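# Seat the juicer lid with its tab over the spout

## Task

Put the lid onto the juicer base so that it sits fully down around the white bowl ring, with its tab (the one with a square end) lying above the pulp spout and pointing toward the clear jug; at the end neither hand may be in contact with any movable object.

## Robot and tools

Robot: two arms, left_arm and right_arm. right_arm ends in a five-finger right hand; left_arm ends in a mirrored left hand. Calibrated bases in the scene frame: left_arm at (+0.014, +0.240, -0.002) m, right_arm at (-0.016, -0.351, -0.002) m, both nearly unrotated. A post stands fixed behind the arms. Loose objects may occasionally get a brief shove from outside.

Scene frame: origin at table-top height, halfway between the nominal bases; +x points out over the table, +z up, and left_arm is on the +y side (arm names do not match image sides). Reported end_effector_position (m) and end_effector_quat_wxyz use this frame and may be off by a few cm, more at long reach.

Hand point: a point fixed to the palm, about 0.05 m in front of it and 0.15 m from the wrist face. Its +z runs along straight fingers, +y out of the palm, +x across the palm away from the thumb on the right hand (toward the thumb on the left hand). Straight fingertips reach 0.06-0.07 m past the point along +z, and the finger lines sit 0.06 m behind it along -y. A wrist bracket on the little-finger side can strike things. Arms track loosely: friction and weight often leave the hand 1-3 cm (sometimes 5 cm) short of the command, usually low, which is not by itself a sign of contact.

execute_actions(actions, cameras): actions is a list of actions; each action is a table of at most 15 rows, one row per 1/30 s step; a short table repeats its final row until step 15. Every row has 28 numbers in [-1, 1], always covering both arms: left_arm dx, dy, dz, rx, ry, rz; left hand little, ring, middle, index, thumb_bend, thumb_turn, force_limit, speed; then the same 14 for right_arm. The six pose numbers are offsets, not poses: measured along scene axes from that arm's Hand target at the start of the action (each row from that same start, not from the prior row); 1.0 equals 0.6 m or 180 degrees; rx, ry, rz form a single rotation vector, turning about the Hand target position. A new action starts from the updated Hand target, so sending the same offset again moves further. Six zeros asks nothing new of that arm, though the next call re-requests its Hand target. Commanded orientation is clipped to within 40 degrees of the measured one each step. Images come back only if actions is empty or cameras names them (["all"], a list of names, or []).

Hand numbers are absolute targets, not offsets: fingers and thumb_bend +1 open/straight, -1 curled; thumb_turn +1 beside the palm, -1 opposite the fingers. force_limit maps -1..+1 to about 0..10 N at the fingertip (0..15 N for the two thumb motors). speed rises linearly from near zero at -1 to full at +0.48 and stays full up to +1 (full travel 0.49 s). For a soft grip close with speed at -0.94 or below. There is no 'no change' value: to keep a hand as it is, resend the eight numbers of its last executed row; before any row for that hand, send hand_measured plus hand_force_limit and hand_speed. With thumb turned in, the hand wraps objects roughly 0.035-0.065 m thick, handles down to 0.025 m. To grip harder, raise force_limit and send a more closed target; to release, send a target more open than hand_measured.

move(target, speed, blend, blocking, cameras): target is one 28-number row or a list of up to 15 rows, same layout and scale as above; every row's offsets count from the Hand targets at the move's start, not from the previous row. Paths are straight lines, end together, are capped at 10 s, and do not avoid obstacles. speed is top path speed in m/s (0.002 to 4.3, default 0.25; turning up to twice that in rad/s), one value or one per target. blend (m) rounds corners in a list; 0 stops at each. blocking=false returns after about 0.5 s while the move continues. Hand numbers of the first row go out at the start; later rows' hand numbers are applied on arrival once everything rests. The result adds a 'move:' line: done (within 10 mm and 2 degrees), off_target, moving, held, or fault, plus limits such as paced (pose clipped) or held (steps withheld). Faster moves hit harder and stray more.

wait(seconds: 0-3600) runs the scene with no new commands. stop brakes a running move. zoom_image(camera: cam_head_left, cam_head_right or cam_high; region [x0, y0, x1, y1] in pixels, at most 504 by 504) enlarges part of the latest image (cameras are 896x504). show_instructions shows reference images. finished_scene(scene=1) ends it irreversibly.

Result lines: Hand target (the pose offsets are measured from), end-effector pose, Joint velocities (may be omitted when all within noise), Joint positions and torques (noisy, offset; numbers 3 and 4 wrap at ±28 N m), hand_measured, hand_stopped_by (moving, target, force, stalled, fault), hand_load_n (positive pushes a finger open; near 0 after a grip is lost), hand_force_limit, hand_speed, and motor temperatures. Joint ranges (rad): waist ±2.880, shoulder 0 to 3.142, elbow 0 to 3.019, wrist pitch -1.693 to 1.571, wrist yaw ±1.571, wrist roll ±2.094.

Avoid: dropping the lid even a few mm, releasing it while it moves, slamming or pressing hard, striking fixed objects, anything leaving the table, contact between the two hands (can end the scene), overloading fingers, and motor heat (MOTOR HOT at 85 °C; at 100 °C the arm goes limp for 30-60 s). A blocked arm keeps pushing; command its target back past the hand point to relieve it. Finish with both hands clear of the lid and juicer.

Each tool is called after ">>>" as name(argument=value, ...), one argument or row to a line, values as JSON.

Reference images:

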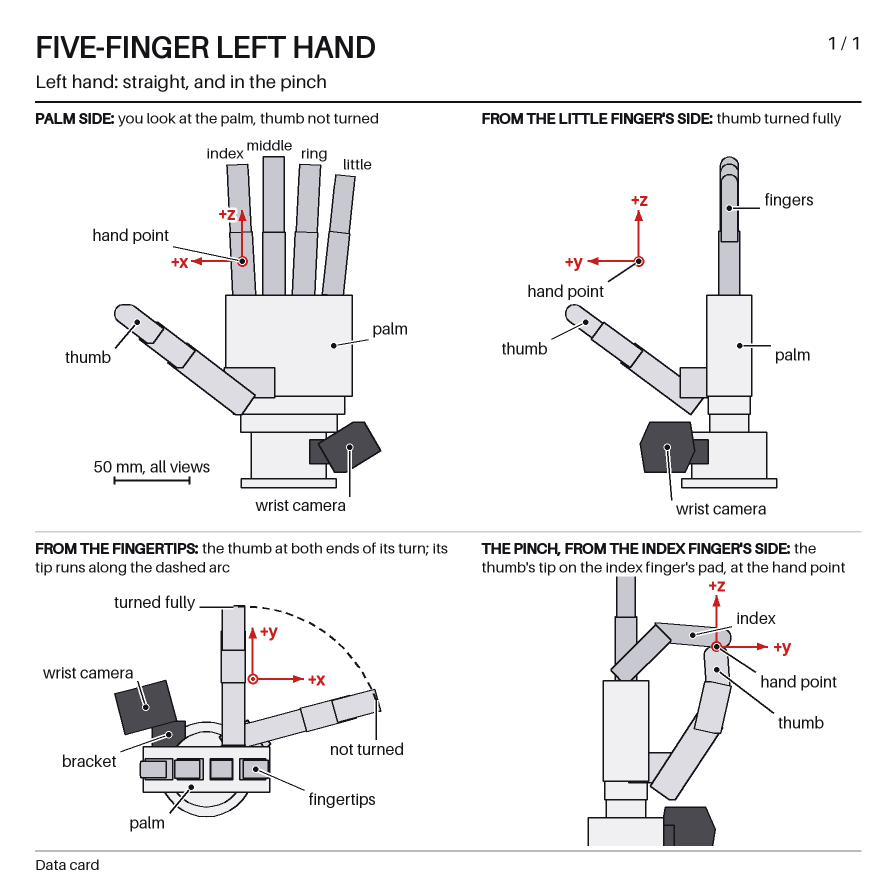

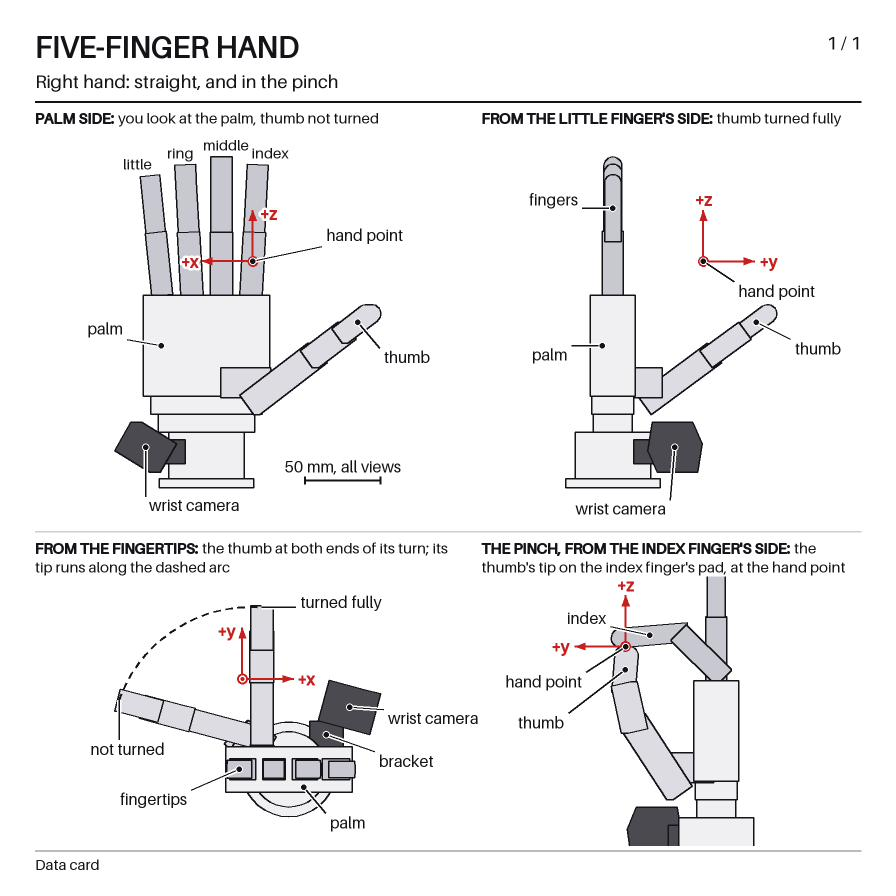

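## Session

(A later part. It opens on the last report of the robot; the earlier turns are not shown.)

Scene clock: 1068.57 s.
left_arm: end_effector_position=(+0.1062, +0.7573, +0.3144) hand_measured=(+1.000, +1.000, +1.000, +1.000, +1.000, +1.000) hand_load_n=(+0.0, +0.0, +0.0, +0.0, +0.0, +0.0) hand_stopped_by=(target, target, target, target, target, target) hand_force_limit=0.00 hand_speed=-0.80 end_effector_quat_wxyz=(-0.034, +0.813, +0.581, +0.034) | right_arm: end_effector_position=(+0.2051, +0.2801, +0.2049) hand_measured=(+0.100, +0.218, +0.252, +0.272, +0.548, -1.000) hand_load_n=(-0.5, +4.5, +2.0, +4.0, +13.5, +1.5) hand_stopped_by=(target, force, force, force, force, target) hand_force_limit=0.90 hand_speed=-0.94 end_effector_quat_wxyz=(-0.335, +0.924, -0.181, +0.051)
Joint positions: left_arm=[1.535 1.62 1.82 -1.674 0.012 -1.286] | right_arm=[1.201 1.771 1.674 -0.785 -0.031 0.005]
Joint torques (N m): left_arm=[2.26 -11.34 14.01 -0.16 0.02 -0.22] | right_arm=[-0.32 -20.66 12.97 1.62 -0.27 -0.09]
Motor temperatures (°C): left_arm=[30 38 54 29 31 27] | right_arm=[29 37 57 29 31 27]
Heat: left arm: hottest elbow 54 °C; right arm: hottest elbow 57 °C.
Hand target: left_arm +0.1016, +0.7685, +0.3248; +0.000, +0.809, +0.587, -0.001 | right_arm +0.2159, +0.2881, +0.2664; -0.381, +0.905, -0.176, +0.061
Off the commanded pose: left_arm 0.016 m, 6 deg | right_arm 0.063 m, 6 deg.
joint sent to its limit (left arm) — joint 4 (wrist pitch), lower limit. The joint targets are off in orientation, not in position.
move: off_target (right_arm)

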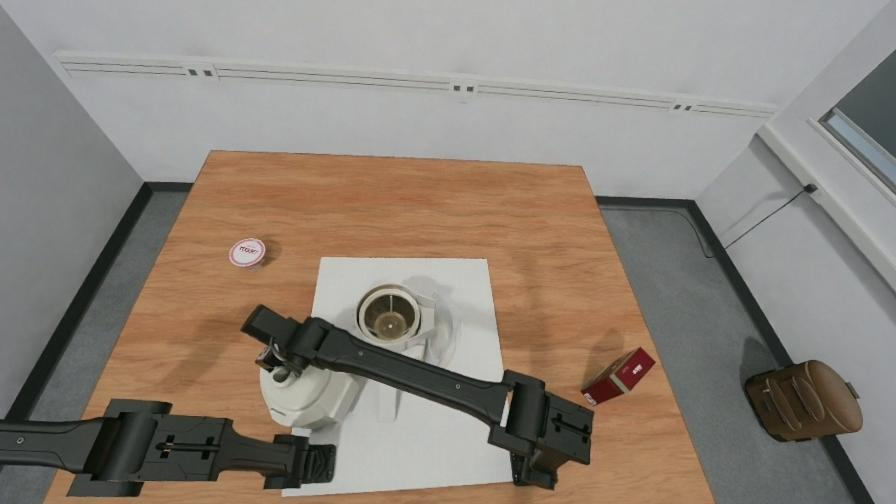

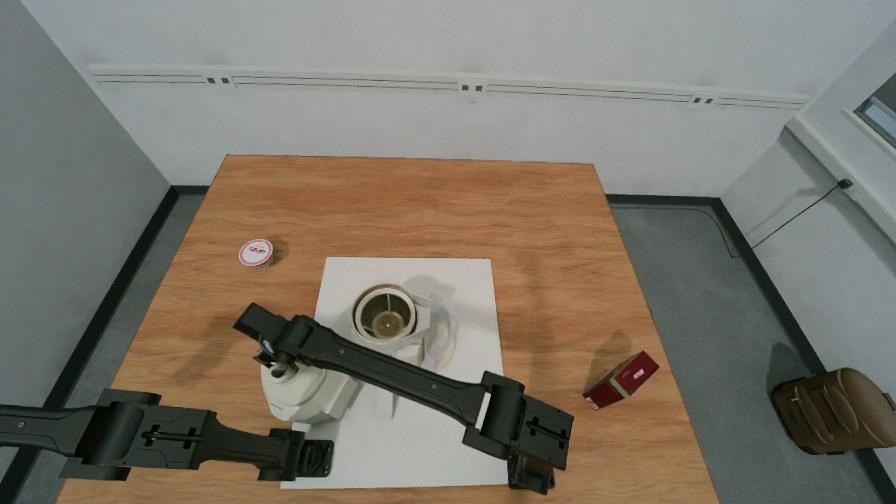

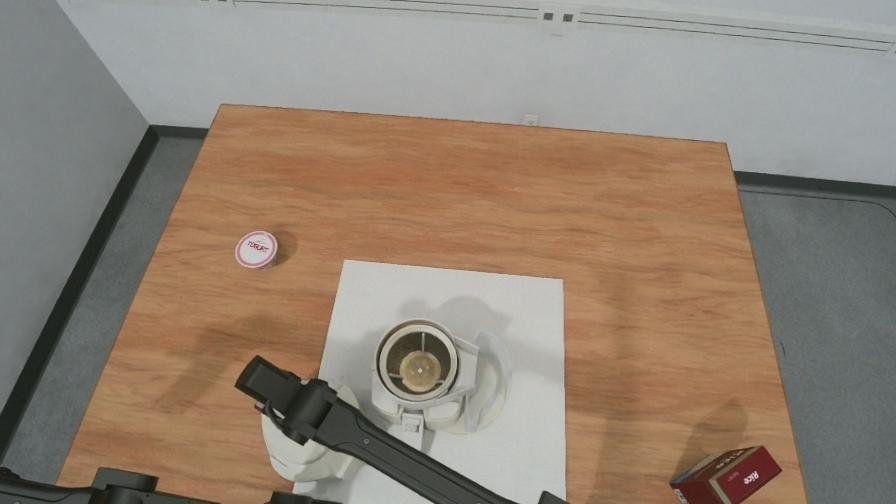

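>>> move(
  target=[
    [0,0,0,0,0,0,1,1,1,1,1,1,0,-0.8, 0.0,0.0,0.25,0,0,0,0.1,0.0,0.0,0.0,0.0,-1,0.9,-0.94],
  ],
  speed=0.05,
  cameras=["all"],
)

>>> zoom_image(
  camera="cam_head_left",
  region=[215, 300, 365, 450],
)

Scene clock: 1081.17 s.
left_arm: end_effector_position=(+0.1062, +0.7573, +0.3144) hand_measured=(+1.000, +1.000, +1.000, +1.000, +1.000, +1.000) hand_load_n=(+0.0, +0.0, +0.0, +0.0, +0.0, +0.0) hand_stopped_by=(target, target, target, target, target, target) hand_force_limit=0.00 hand_speed=-0.80 end_effector_quat_wxyz=(-0.034, +0.813, +0.581, +0.034) | right_arm: end_effector_position=(+0.2073, +0.2860, +0.3683) hand_measured=(+0.100, +0.218, +0.252, +0.272, +0.548, -1.000) hand_load_n=(+0.0, +4.5, +2.0, +4.0, +13.5, +1.5) hand_stopped_by=(target, force, force, force, force, target) hand_force_limit=0.90 hand_speed=-0.94 end_effector_quat_wxyz=(-0.341, +0.921, -0.180, +0.052)
Joint positions: left_arm=[1.535 1.62 1.82 -1.674 0.012 -1.286] | right_arm=[1.201 1.846 2.211 -1.233 -0.031 0.005]
Joint torques (N m): left_arm=[2.2 -11.34 14.02 -0.18 0.02 -0.19] | right_arm=[-0.26 -18.73 13.97 1.76 -0.25 -0.11]
Motor temperatures (°C): left_arm=[30 38 55 29 31 27] | right_arm=[29 38 58 28 31 27]
Heat: left arm: hottest elbow 55 °C; right arm: hottest elbow 58 °C.
Hand target: left_arm +0.1016, +0.7685, +0.3248; +0.000, +0.809, +0.587, -0.001 | right_arm +0.2159, +0.2881, +0.4162; -0.381, +0.906, -0.176, +0.061
Off the commanded pose: left_arm 0.016 m, 6 deg | right_arm 0.049 m, 5 deg.
joint sent to its limit (left arm) — joint 4 (wrist pitch), lower limit. The joint targets are off in orientation, not in position.
move: off_target (right_arm)

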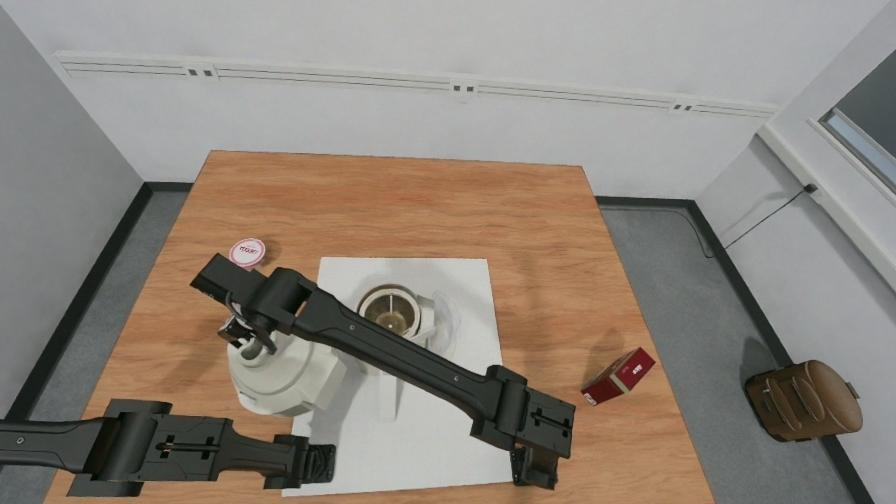

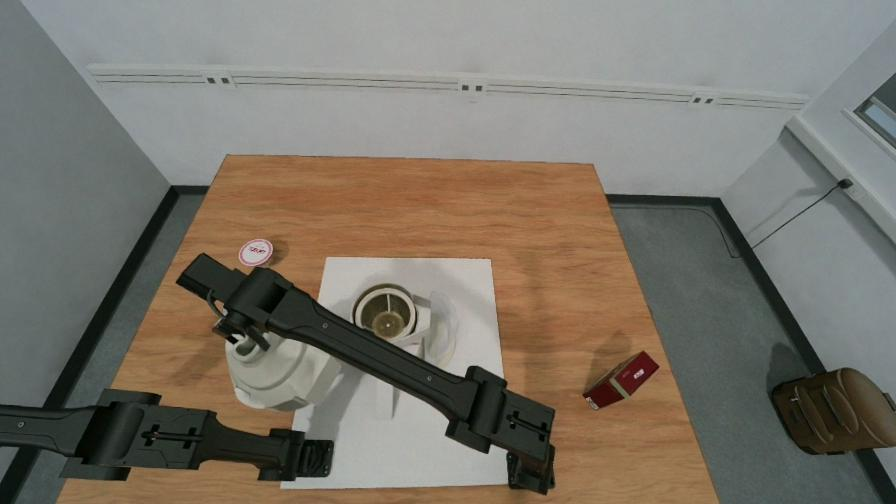

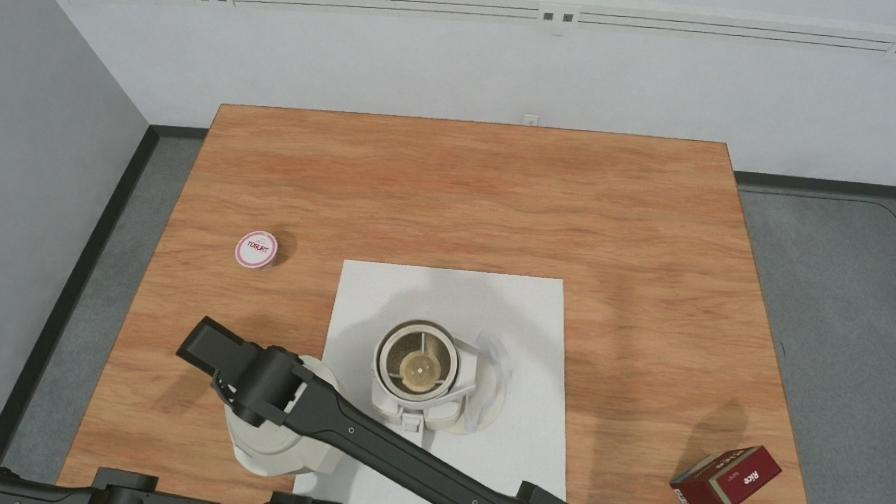

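Scaled by 3.360.

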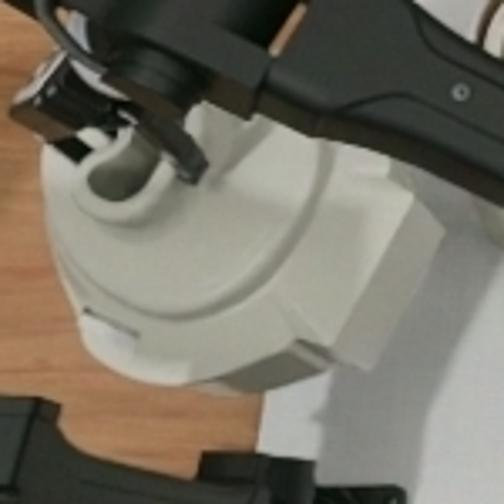

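>>> move(
  target=[
    [0,0,0,0,0,0,1,1,1,1,1,1,0,-0.8, 0.0,0.0,0.12,0,0,0,0.1,0.0,0.0,0.0,0.0,-1,0.9,-0.94],
    [0,0,0,0,0,0,1,1,1,1,1,1,0,-0.8, 0.2,-0.27,0.14,0.018,-0.003,0.08,0.1,0.0,0.0,0.0,0.0,-1,0.9,-0.94],
  ],
  speed=[0.06,0.08],
  blend=[0.02,0],
  cameras=["all"],
)

Scene clock: 1118.87 s.
left_arm: end_effector_position=(+0.1062, +0.7573, +0.3144) hand_measured=(+1.000, +1.000, +1.000, +1.000, +1.000, +1.000) hand_load_n=(+0.0, +0.0, +0.0, +0.0, +0.0, +0.0) hand_stopped_by=(target, target, target, target, target, target) hand_force_limit=0.00 hand_speed=-0.80 end_effector_quat_wxyz=(-0.034, +0.813, +0.581, +0.034) | right_arm: end_effector_position=(+0.3464, +0.1388, +0.4647) hand_measured=(+0.100, +0.218, +0.252, +0.272, +0.548, -1.000) hand_load_n=(+0.0, +5.0, +0.5, +4.5, +14.0, +1.0) hand_stopped_by=(target, force, force, force, force, target) hand_force_limit=0.90 hand_speed=-0.94 end_effector_quat_wxyz=(-0.388, +0.919, -0.073, -0.006)
Joint positions: left_arm=[1.535 1.62 1.82 -1.674 0.012 -1.286] | right_arm=[0.803 1.886 2.541 -1.571 -0.495 -0.46]
Joint torques (N m): left_arm=[2.08 -11.16 14.01 -0.09 0.02 -0.2] | right_arm=[0.5 -20.48 9.02 1.47 -0.7 -0.08]
Motor temperatures (°C): left_arm=[30 38 55 29 31 27] | right_arm=[29 38 66 28 31 27]
Heat: left arm: hottest elbow 55 °C; right arm: hottest elbow 66 °C.
Hand target: left_arm +0.1016, +0.7685, +0.3248; +0.000, +0.809, +0.587, -0.001 | right_arm +0.3360, +0.1260, +0.5003; -0.412, +0.909, -0.061, +0.013
Off the commanded pose: left_arm 0.016 m, 6 deg | right_arm 0.039 m, 4 deg.
elbow stopped short (right arm): the move would have taken joint 3 (elbow) straighter than the controller allows.
joint sent to its limit (left arm) — joint 4 (wrist pitch), lower limit. The joint targets are off in orientation, not in position.
move: off_target (right_arm)

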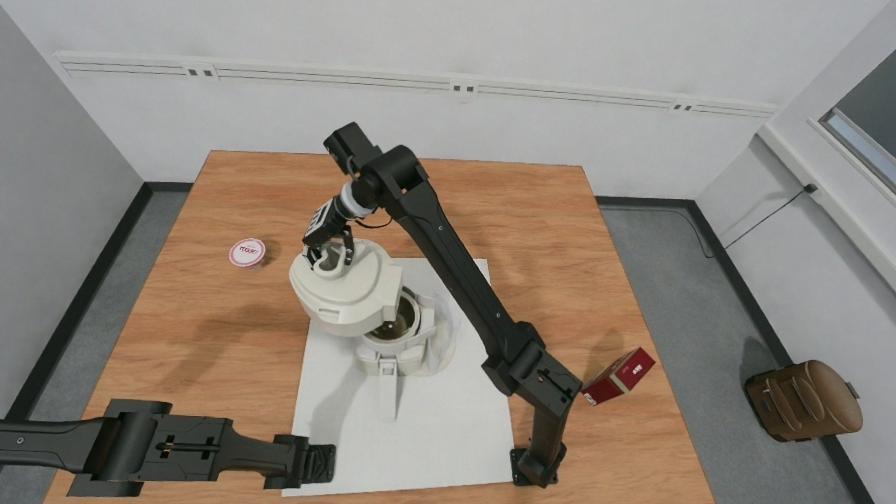

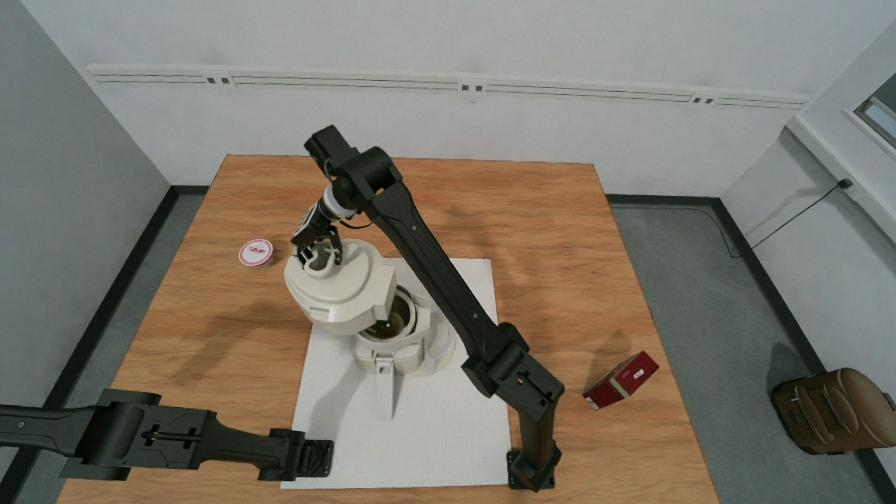

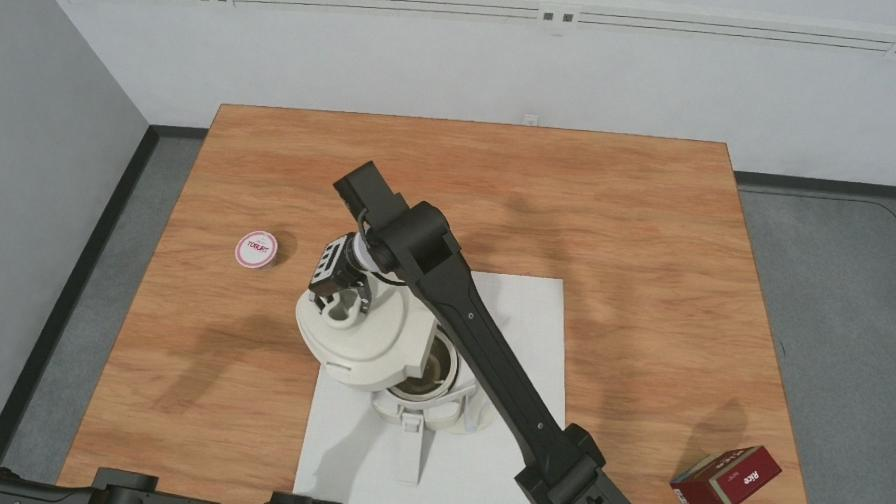

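>>> zoom_image(
  camera="cam_head_left",
  region=[270, 210, 450, 390],
)

>>> zoom_image(
  camera="cam_head_right",
  region=[270, 210, 450, 390],
)

Scaled by 2.800.

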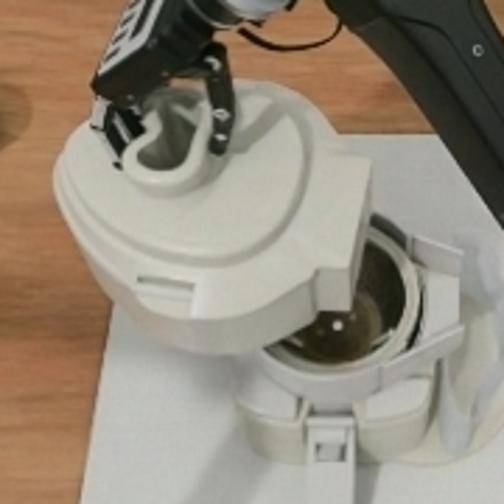

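Scaled by 2.800.

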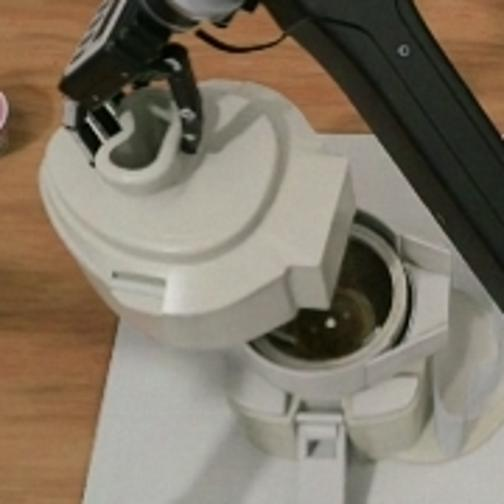

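>>> move(
  target=[
    [0,0,0,0,0,0,1,1,1,1,1,1,0,-0.8, -0.02,-0.167,-0.023,0,-0.017,0.03,0.1,0.0,0.0,0.0,0.0,-1,0.9,-0.94],
  ],
  speed=[0.08],
  cameras=["all"],
)

>>> zoom_image(
  camera="cam_head_left",
  region=[310, 240, 470, 400],
)

>>> zoom_image(
  camera="cam_head_right",
  region=[310, 240, 470, 400],
)

>>> zoom_image(
  camera="cam_high",
  region=[340, 260, 520, 440],
)

Scene clock: 1199.30 s.
left_arm: end_effector_position=(+0.1062, +0.7573, +0.3144) hand_measured=(+1.000, +1.000, +1.000, +1.000, +1.000, +1.000) hand_load_n=(+0.0, +0.0, +0.0, +0.0, +0.0, +0.0) hand_stopped_by=(target, target, target, target, target, target) hand_force_limit=0.00 hand_speed=-0.80 end_effector_quat_wxyz=(-0.034, +0.813, +0.581, +0.034) | right_arm: end_effector_position=(+0.3265, +0.0326, +0.4619) hand_measured=(+0.100, +0.218, +0.252, +0.272, +0.548, -1.000) hand_load_n=(+0.0, +5.0, +0.5, +4.5, +13.5, +1.0) hand_stopped_by=(target, force, force, force, force, target) hand_force_limit=0.90 hand_speed=-0.94 end_effector_quat_wxyz=(-0.392, +0.920, -0.019, -0.008)
Joint positions: left_arm=[1.535 1.62 1.82 -1.674 0.012 -1.286] | right_arm=[0.671 1.61 2.153 -1.552 -0.612 -0.7]
Joint torques (N m): left_arm=[1.85 -11.34 14.08 -0.14 0.04 -0.2] | right_arm=[0.03 -16.26 8.47 2.4 -0.8 -0.06]
Motor temperatures (°C): left_arm=[30 38 56 29 31 27] | right_arm=[29 39 59 28 32 27]
Heat: left arm: hottest elbow 56 °C; right arm: hottest elbow 59 °C.
Hand target: left_arm +0.1016, +0.7685, +0.3248; +0.000, +0.809, +0.587, -0.001 | right_arm +0.3240, +0.0258, +0.4866; -0.414, +0.910, -0.007, +0.018
Off the commanded pose: left_arm 0.016 m, 6 deg | right_arm 0.026 m, 4 deg.
joint sent to its limit (left arm) — joint 4 (wrist pitch), lower limit. The joint targets are off in orientation, not in position.
move: off_target (right_arm)

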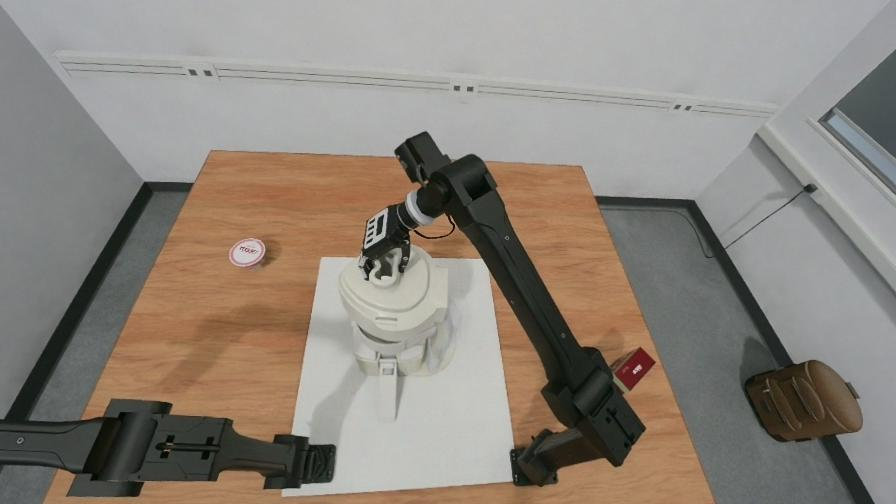

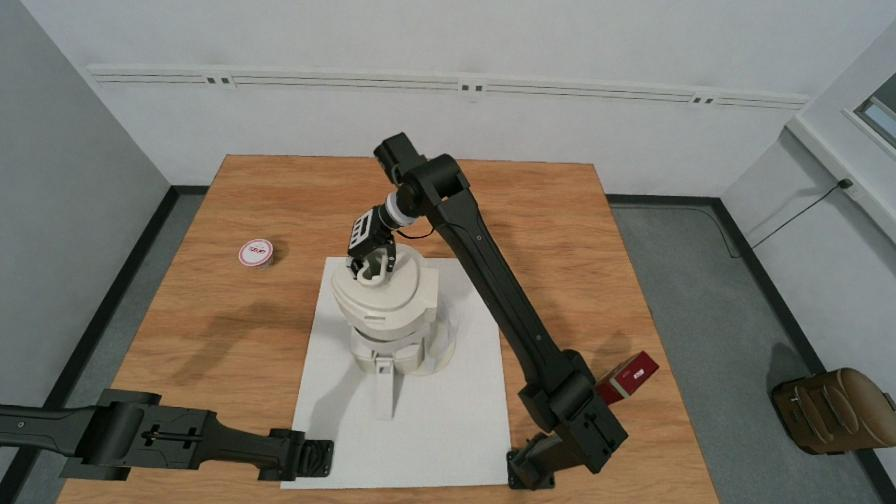

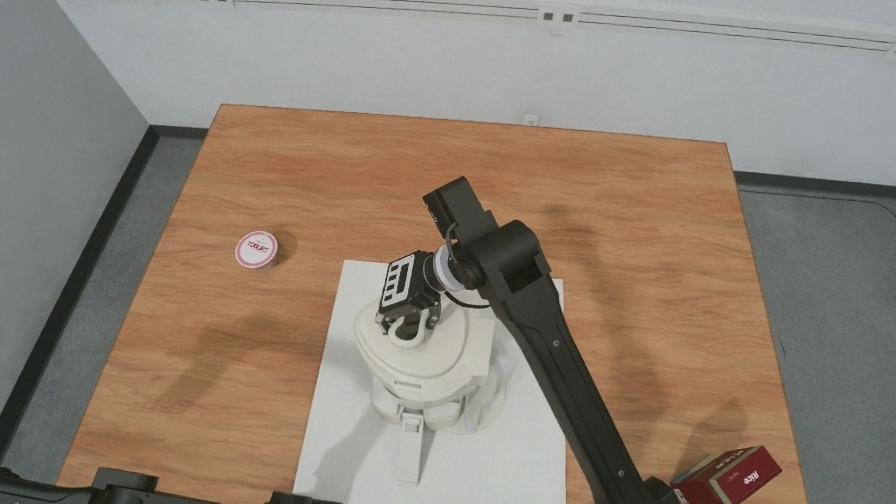

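Scaled by 3.150.

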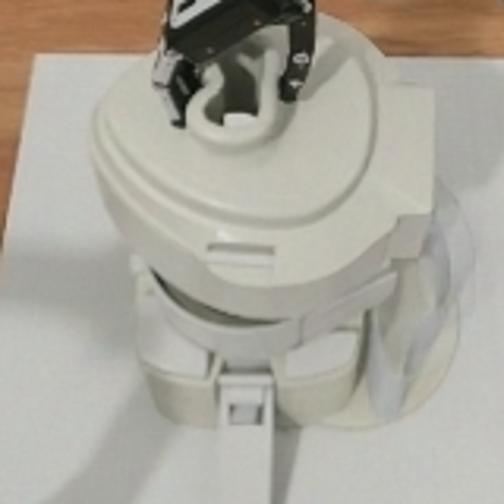

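Scaled by 3.150.

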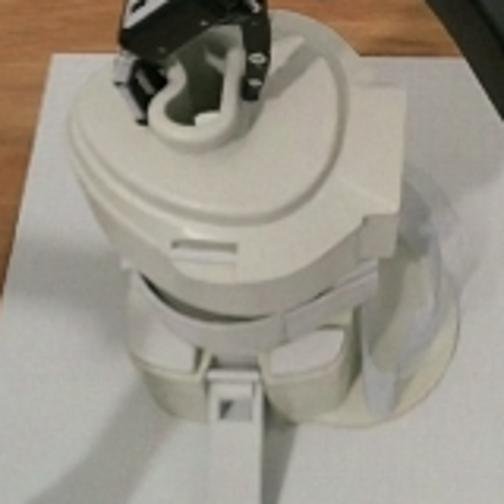

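Scaled by 2.800.

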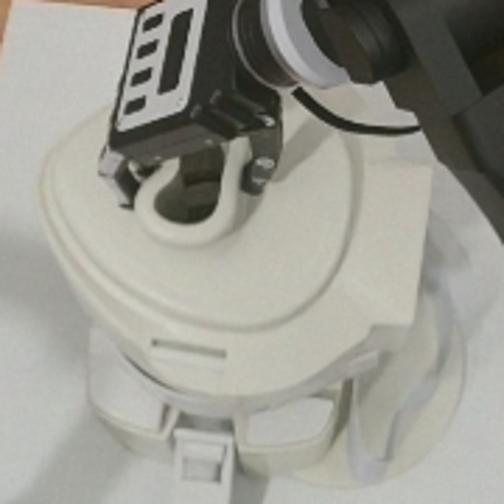

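>>> zoom_image(
  camera="cam_head_left",
  region=[400, 255, 460, 325],
)

>>> zoom_image(
  camera="cam_head_right",
  region=[390, 255, 450, 345],
)

>>> zoom_image(
  camera="cam_head_left",
  region=[335, 300, 455, 380],
)

Scaled by 7.200.

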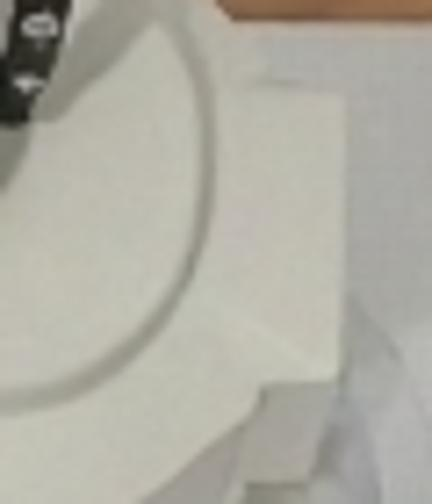

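Scaled by 5.600.

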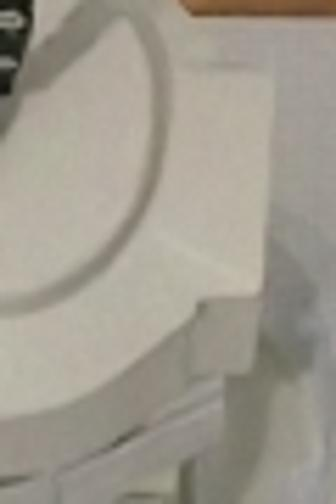

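Scaled by 4.200.

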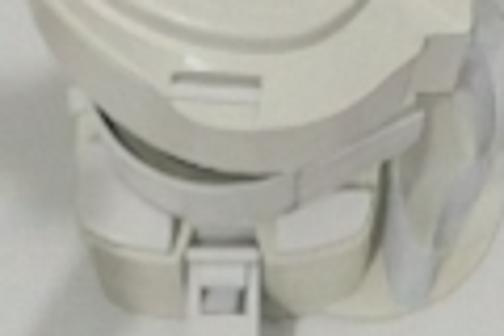

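>>> move(
  target=[
    [0,0,0,0,0,0,1,1,1,1,1,1,0,-0.8, 0.01,0.02,-0.083,0,-0.01,0.012,0.1,0.0,0.0,0.0,0.0,-1,0.9,-0.94],
  ],
  speed=[0.05],
  cameras=["all"],
)

>>> zoom_image(
  camera="cam_head_left",
  region=[330, 250, 460, 380],
)

>>> zoom_image(
  camera="cam_head_right",
  region=[330, 250, 460, 380],
)

>>> zoom_image(
  camera="cam_high",
  region=[340, 280, 520, 460],
)

Scene clock: 1264.73 s.
left_arm: end_effector_position=(+0.1062, +0.7573, +0.3144) hand_measured=(+1.000, +1.000, +1.000, +1.000, +1.000, +1.000) hand_load_n=(+0.0, +0.0, +0.0, +0.0, +0.0, +0.0) hand_stopped_by=(target, target, target, target, target, target) hand_force_limit=0.00 hand_speed=-0.80 end_effector_quat_wxyz=(-0.034, +0.813, +0.581, +0.034) | right_arm: end_effector_position=(+0.3358, +0.0374, +0.4116) hand_measured=(+0.100, +0.218, +0.252, +0.272, +0.548, -1.000) hand_load_n=(+0.0, +5.5, +0.0, +4.5, +13.5, +1.0) hand_stopped_by=(target, force, force, force, force, target) hand_force_limit=0.90 hand_speed=-0.94 end_effector_quat_wxyz=(-0.392, +0.920, -0.003, -0.001)
Joint positions: left_arm=[1.535 1.62 1.82 -1.674 0.012 -1.286] | right_arm=[0.671 1.563 1.951 -1.396 -0.613 -0.733]
Joint torques (N m): left_arm=[2.08 -11.4 14.02 -0.12 0.01 -0.2] | right_arm=[0.62 -16.56 9.1 2.51 -0.72 -0.11]
Motor temperatures (°C): left_arm=[29 38 56 29 31 27] | right_arm=[29 38 57 29 32 27]
Heat: left arm: hottest elbow 56 °C; right arm: hottest elbow 57 °C.
Hand target: left_arm +0.1016, +0.7685, +0.3248; +0.000, +0.809, +0.587, -0.001 | right_arm +0.3300, +0.0378, +0.4366; -0.414, +0.910, +0.017, +0.024
Off the commanded pose: left_arm 0.016 m, 6 deg | right_arm 0.026 m, 5 deg.
joint sent to its limit (left arm) — joint 4 (wrist pitch), lower limit. The joint targets are off in orientation, not in position.
move: off_target (right_arm)

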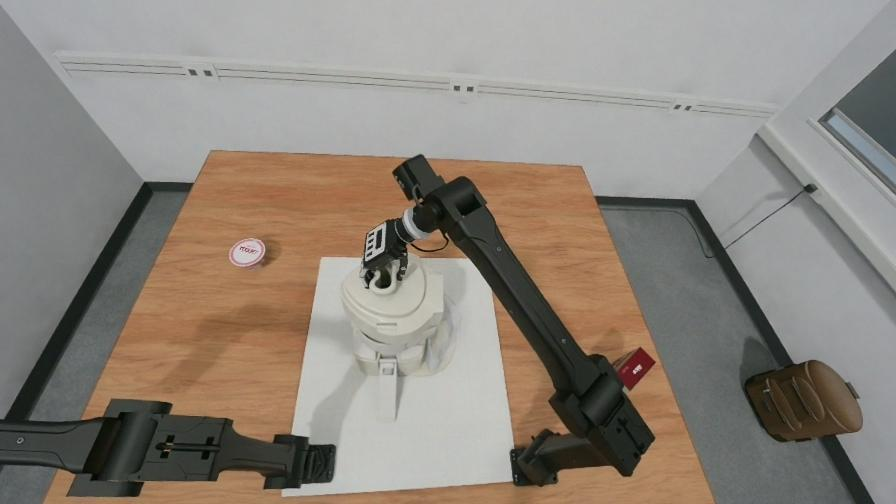

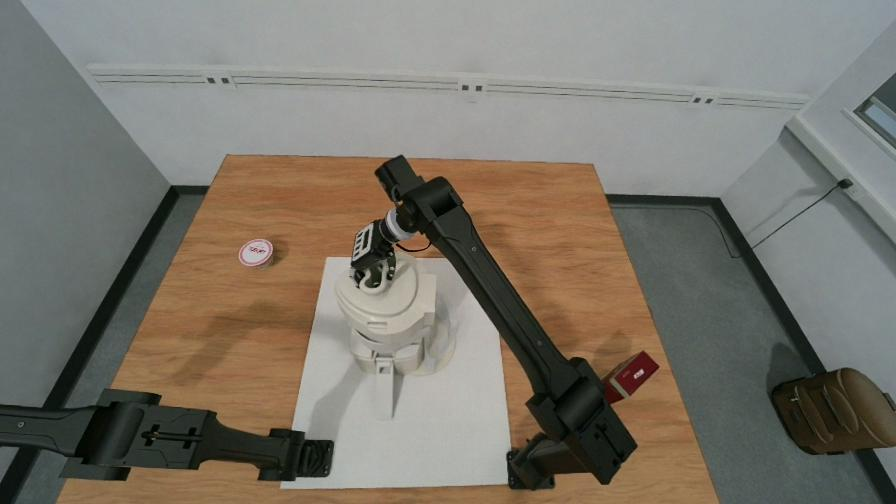

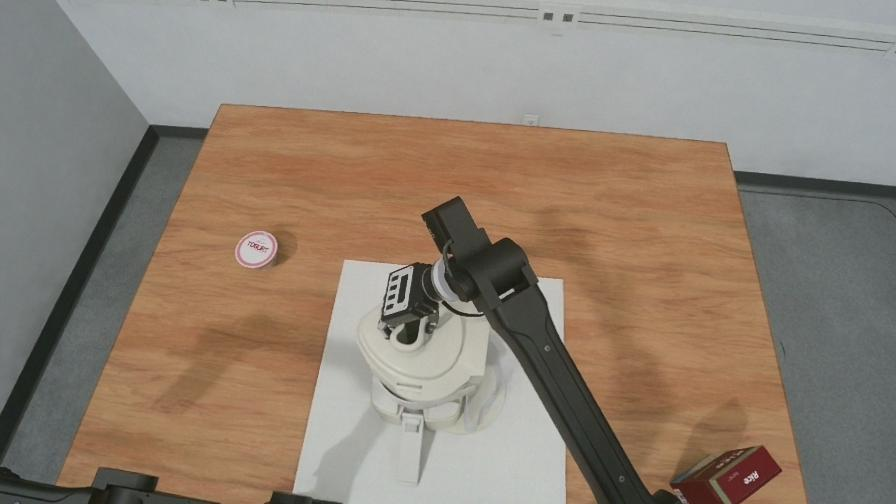

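Scaled by 3.877.

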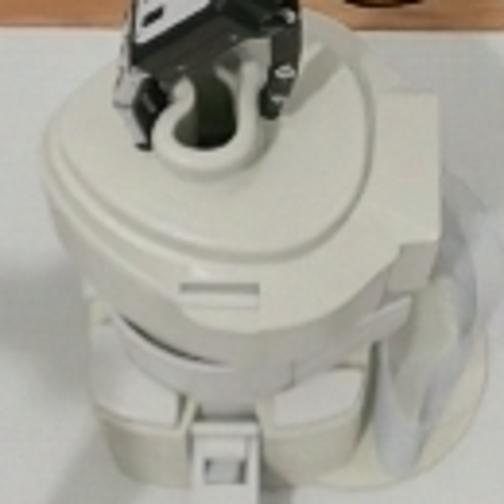

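Scaled by 3.877.

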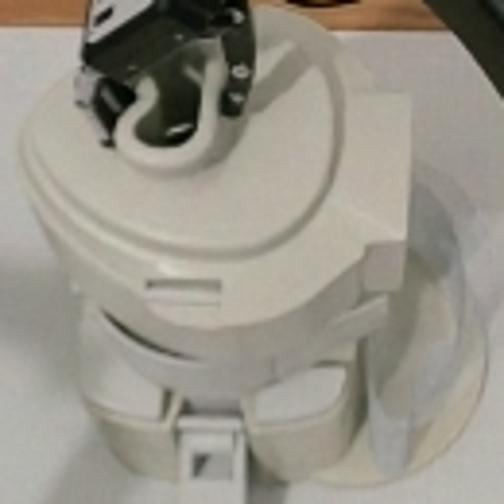

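Scaled by 2.800.

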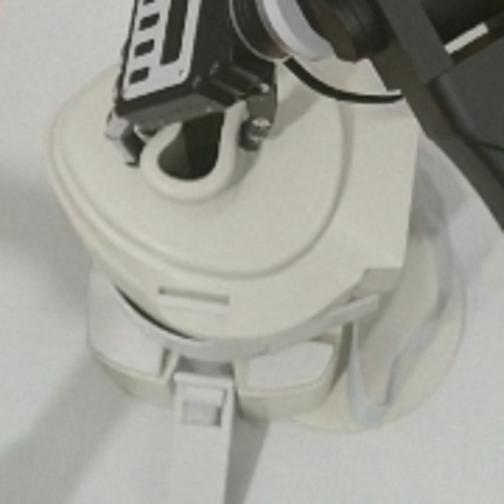

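>>> move(
  target=[
    [0,0,0,0,0,0,1,1,1,1,1,1,0,-0.8, -0.003,0.022,-0.035,0,-0.0,0.02,0.1,0.0,0.0,0.0,0.0,-1,0.9,-0.94],
  ],
  speed=[0.05],
  cameras=["all"],
)

>>> zoom_image(
  camera="cam_head_left",
  region=[330, 260, 460, 390],
)

>>> zoom_image(
  camera="cam_head_right",
  region=[330, 260, 460, 390],
)

>>> zoom_image(
  camera="cam_high",
  region=[340, 290, 500, 450],
)

Scene clock: 1330.37 s.
left_arm: end_effector_position=(+0.1062, +0.7573, +0.3144) hand_measured=(+1.000, +1.000, +1.000, +1.000, +1.000, +1.000) hand_load_n=(+0.0, +0.0, +0.0, +0.0, +0.0, +0.0) hand_stopped_by=(target, target, target, target, target, target) hand_force_limit=0.00 hand_speed=-0.80 end_effector_quat_wxyz=(-0.034, +0.813, +0.581, +0.034) | right_arm: end_effector_position=(+0.3361, +0.0456, +0.4047) hand_measured=(+0.100, +0.220, +0.252, +0.272, +0.548, -1.000) hand_load_n=(+0.0, +8.0, +0.0, +2.5, +12.0, +1.0) hand_stopped_by=(target, force, force, force, force, target) hand_force_limit=0.90 hand_speed=-0.94 end_effector_quat_wxyz=(-0.403, +0.915, +0.027, +0.001)
Joint positions: left_arm=[1.535 1.62 1.82 -1.674 0.012 -1.286] | right_arm=[0.679 1.563 1.926 -1.361 -0.637 -0.778]
Joint torques (N m): left_arm=[1.96 -11.4 14.06 -0.18 0.04 -0.21] | right_arm=[1.73 -14.86 8.32 2.15 -0.74 -0.12]
Motor temperatures (°C): left_arm=[29 38 57 28 31 27] | right_arm=[28 38 56 29 32 27]
Heat: left arm: hottest elbow 57 °C; right arm: hottest elbow 56 °C.
Hand target: left_arm +0.1016, +0.7685, +0.3248; +0.000, +0.809, +0.587, -0.001 | right_arm +0.3282, +0.0511, +0.4156; -0.415, +0.909, +0.045, +0.011
Off the commanded pose: left_arm 0.016 m, 6 deg | right_arm 0.014 m, 3 deg.
joint sent to its limit (left arm) — joint 4 (wrist pitch), lower limit. The joint targets are off in orientation, not in position.
move: off_target (right_arm)

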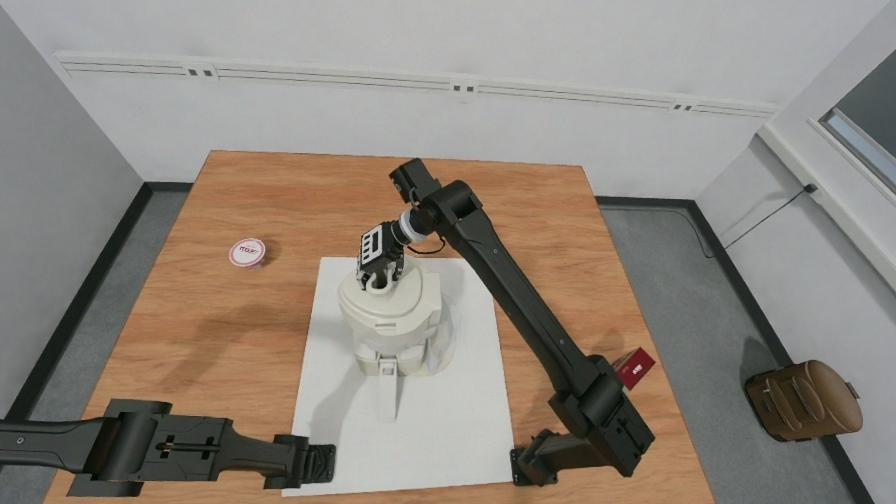

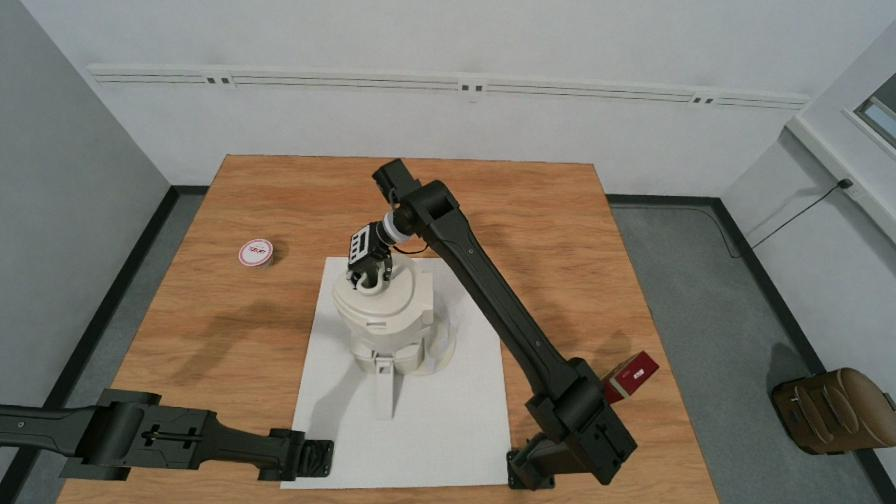

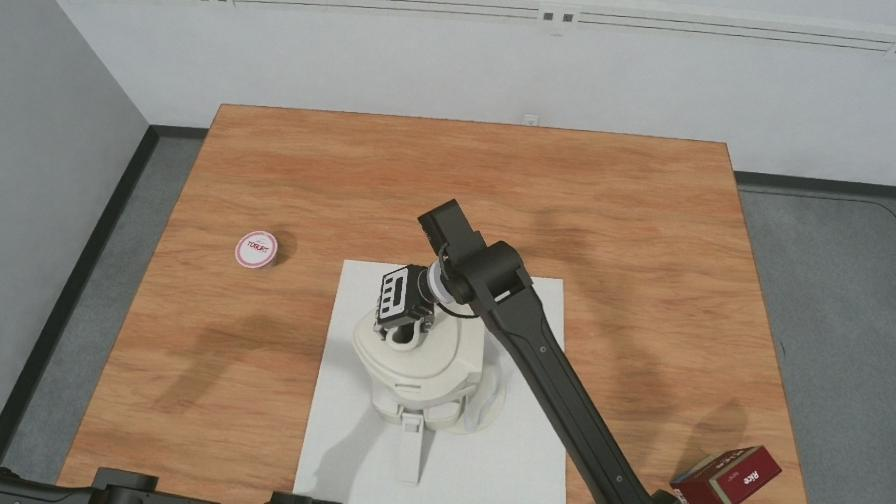

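Scaled by 3.877.

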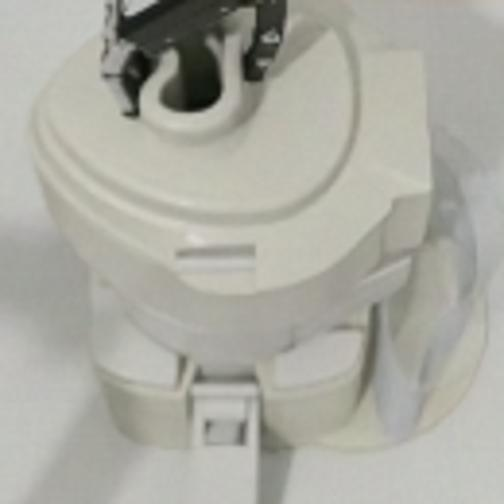

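Scaled by 3.877.

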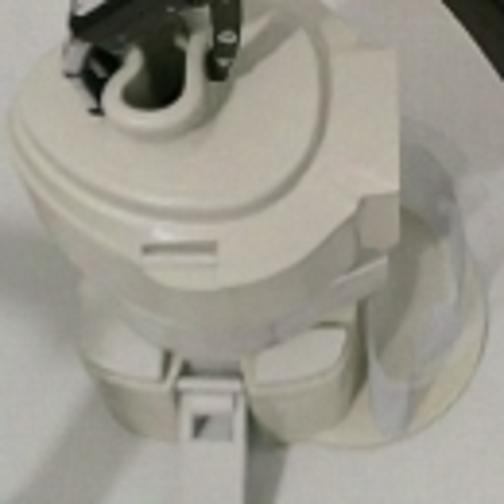

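Scaled by 3.150.

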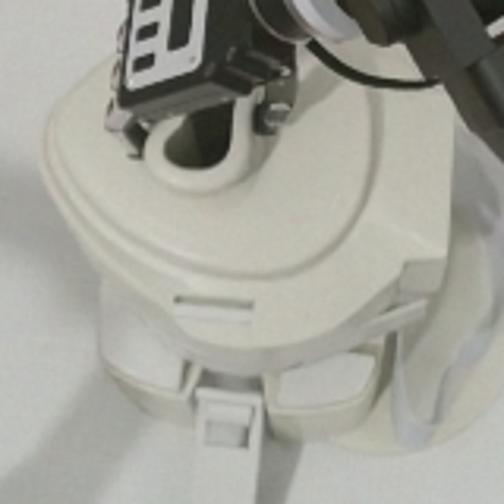

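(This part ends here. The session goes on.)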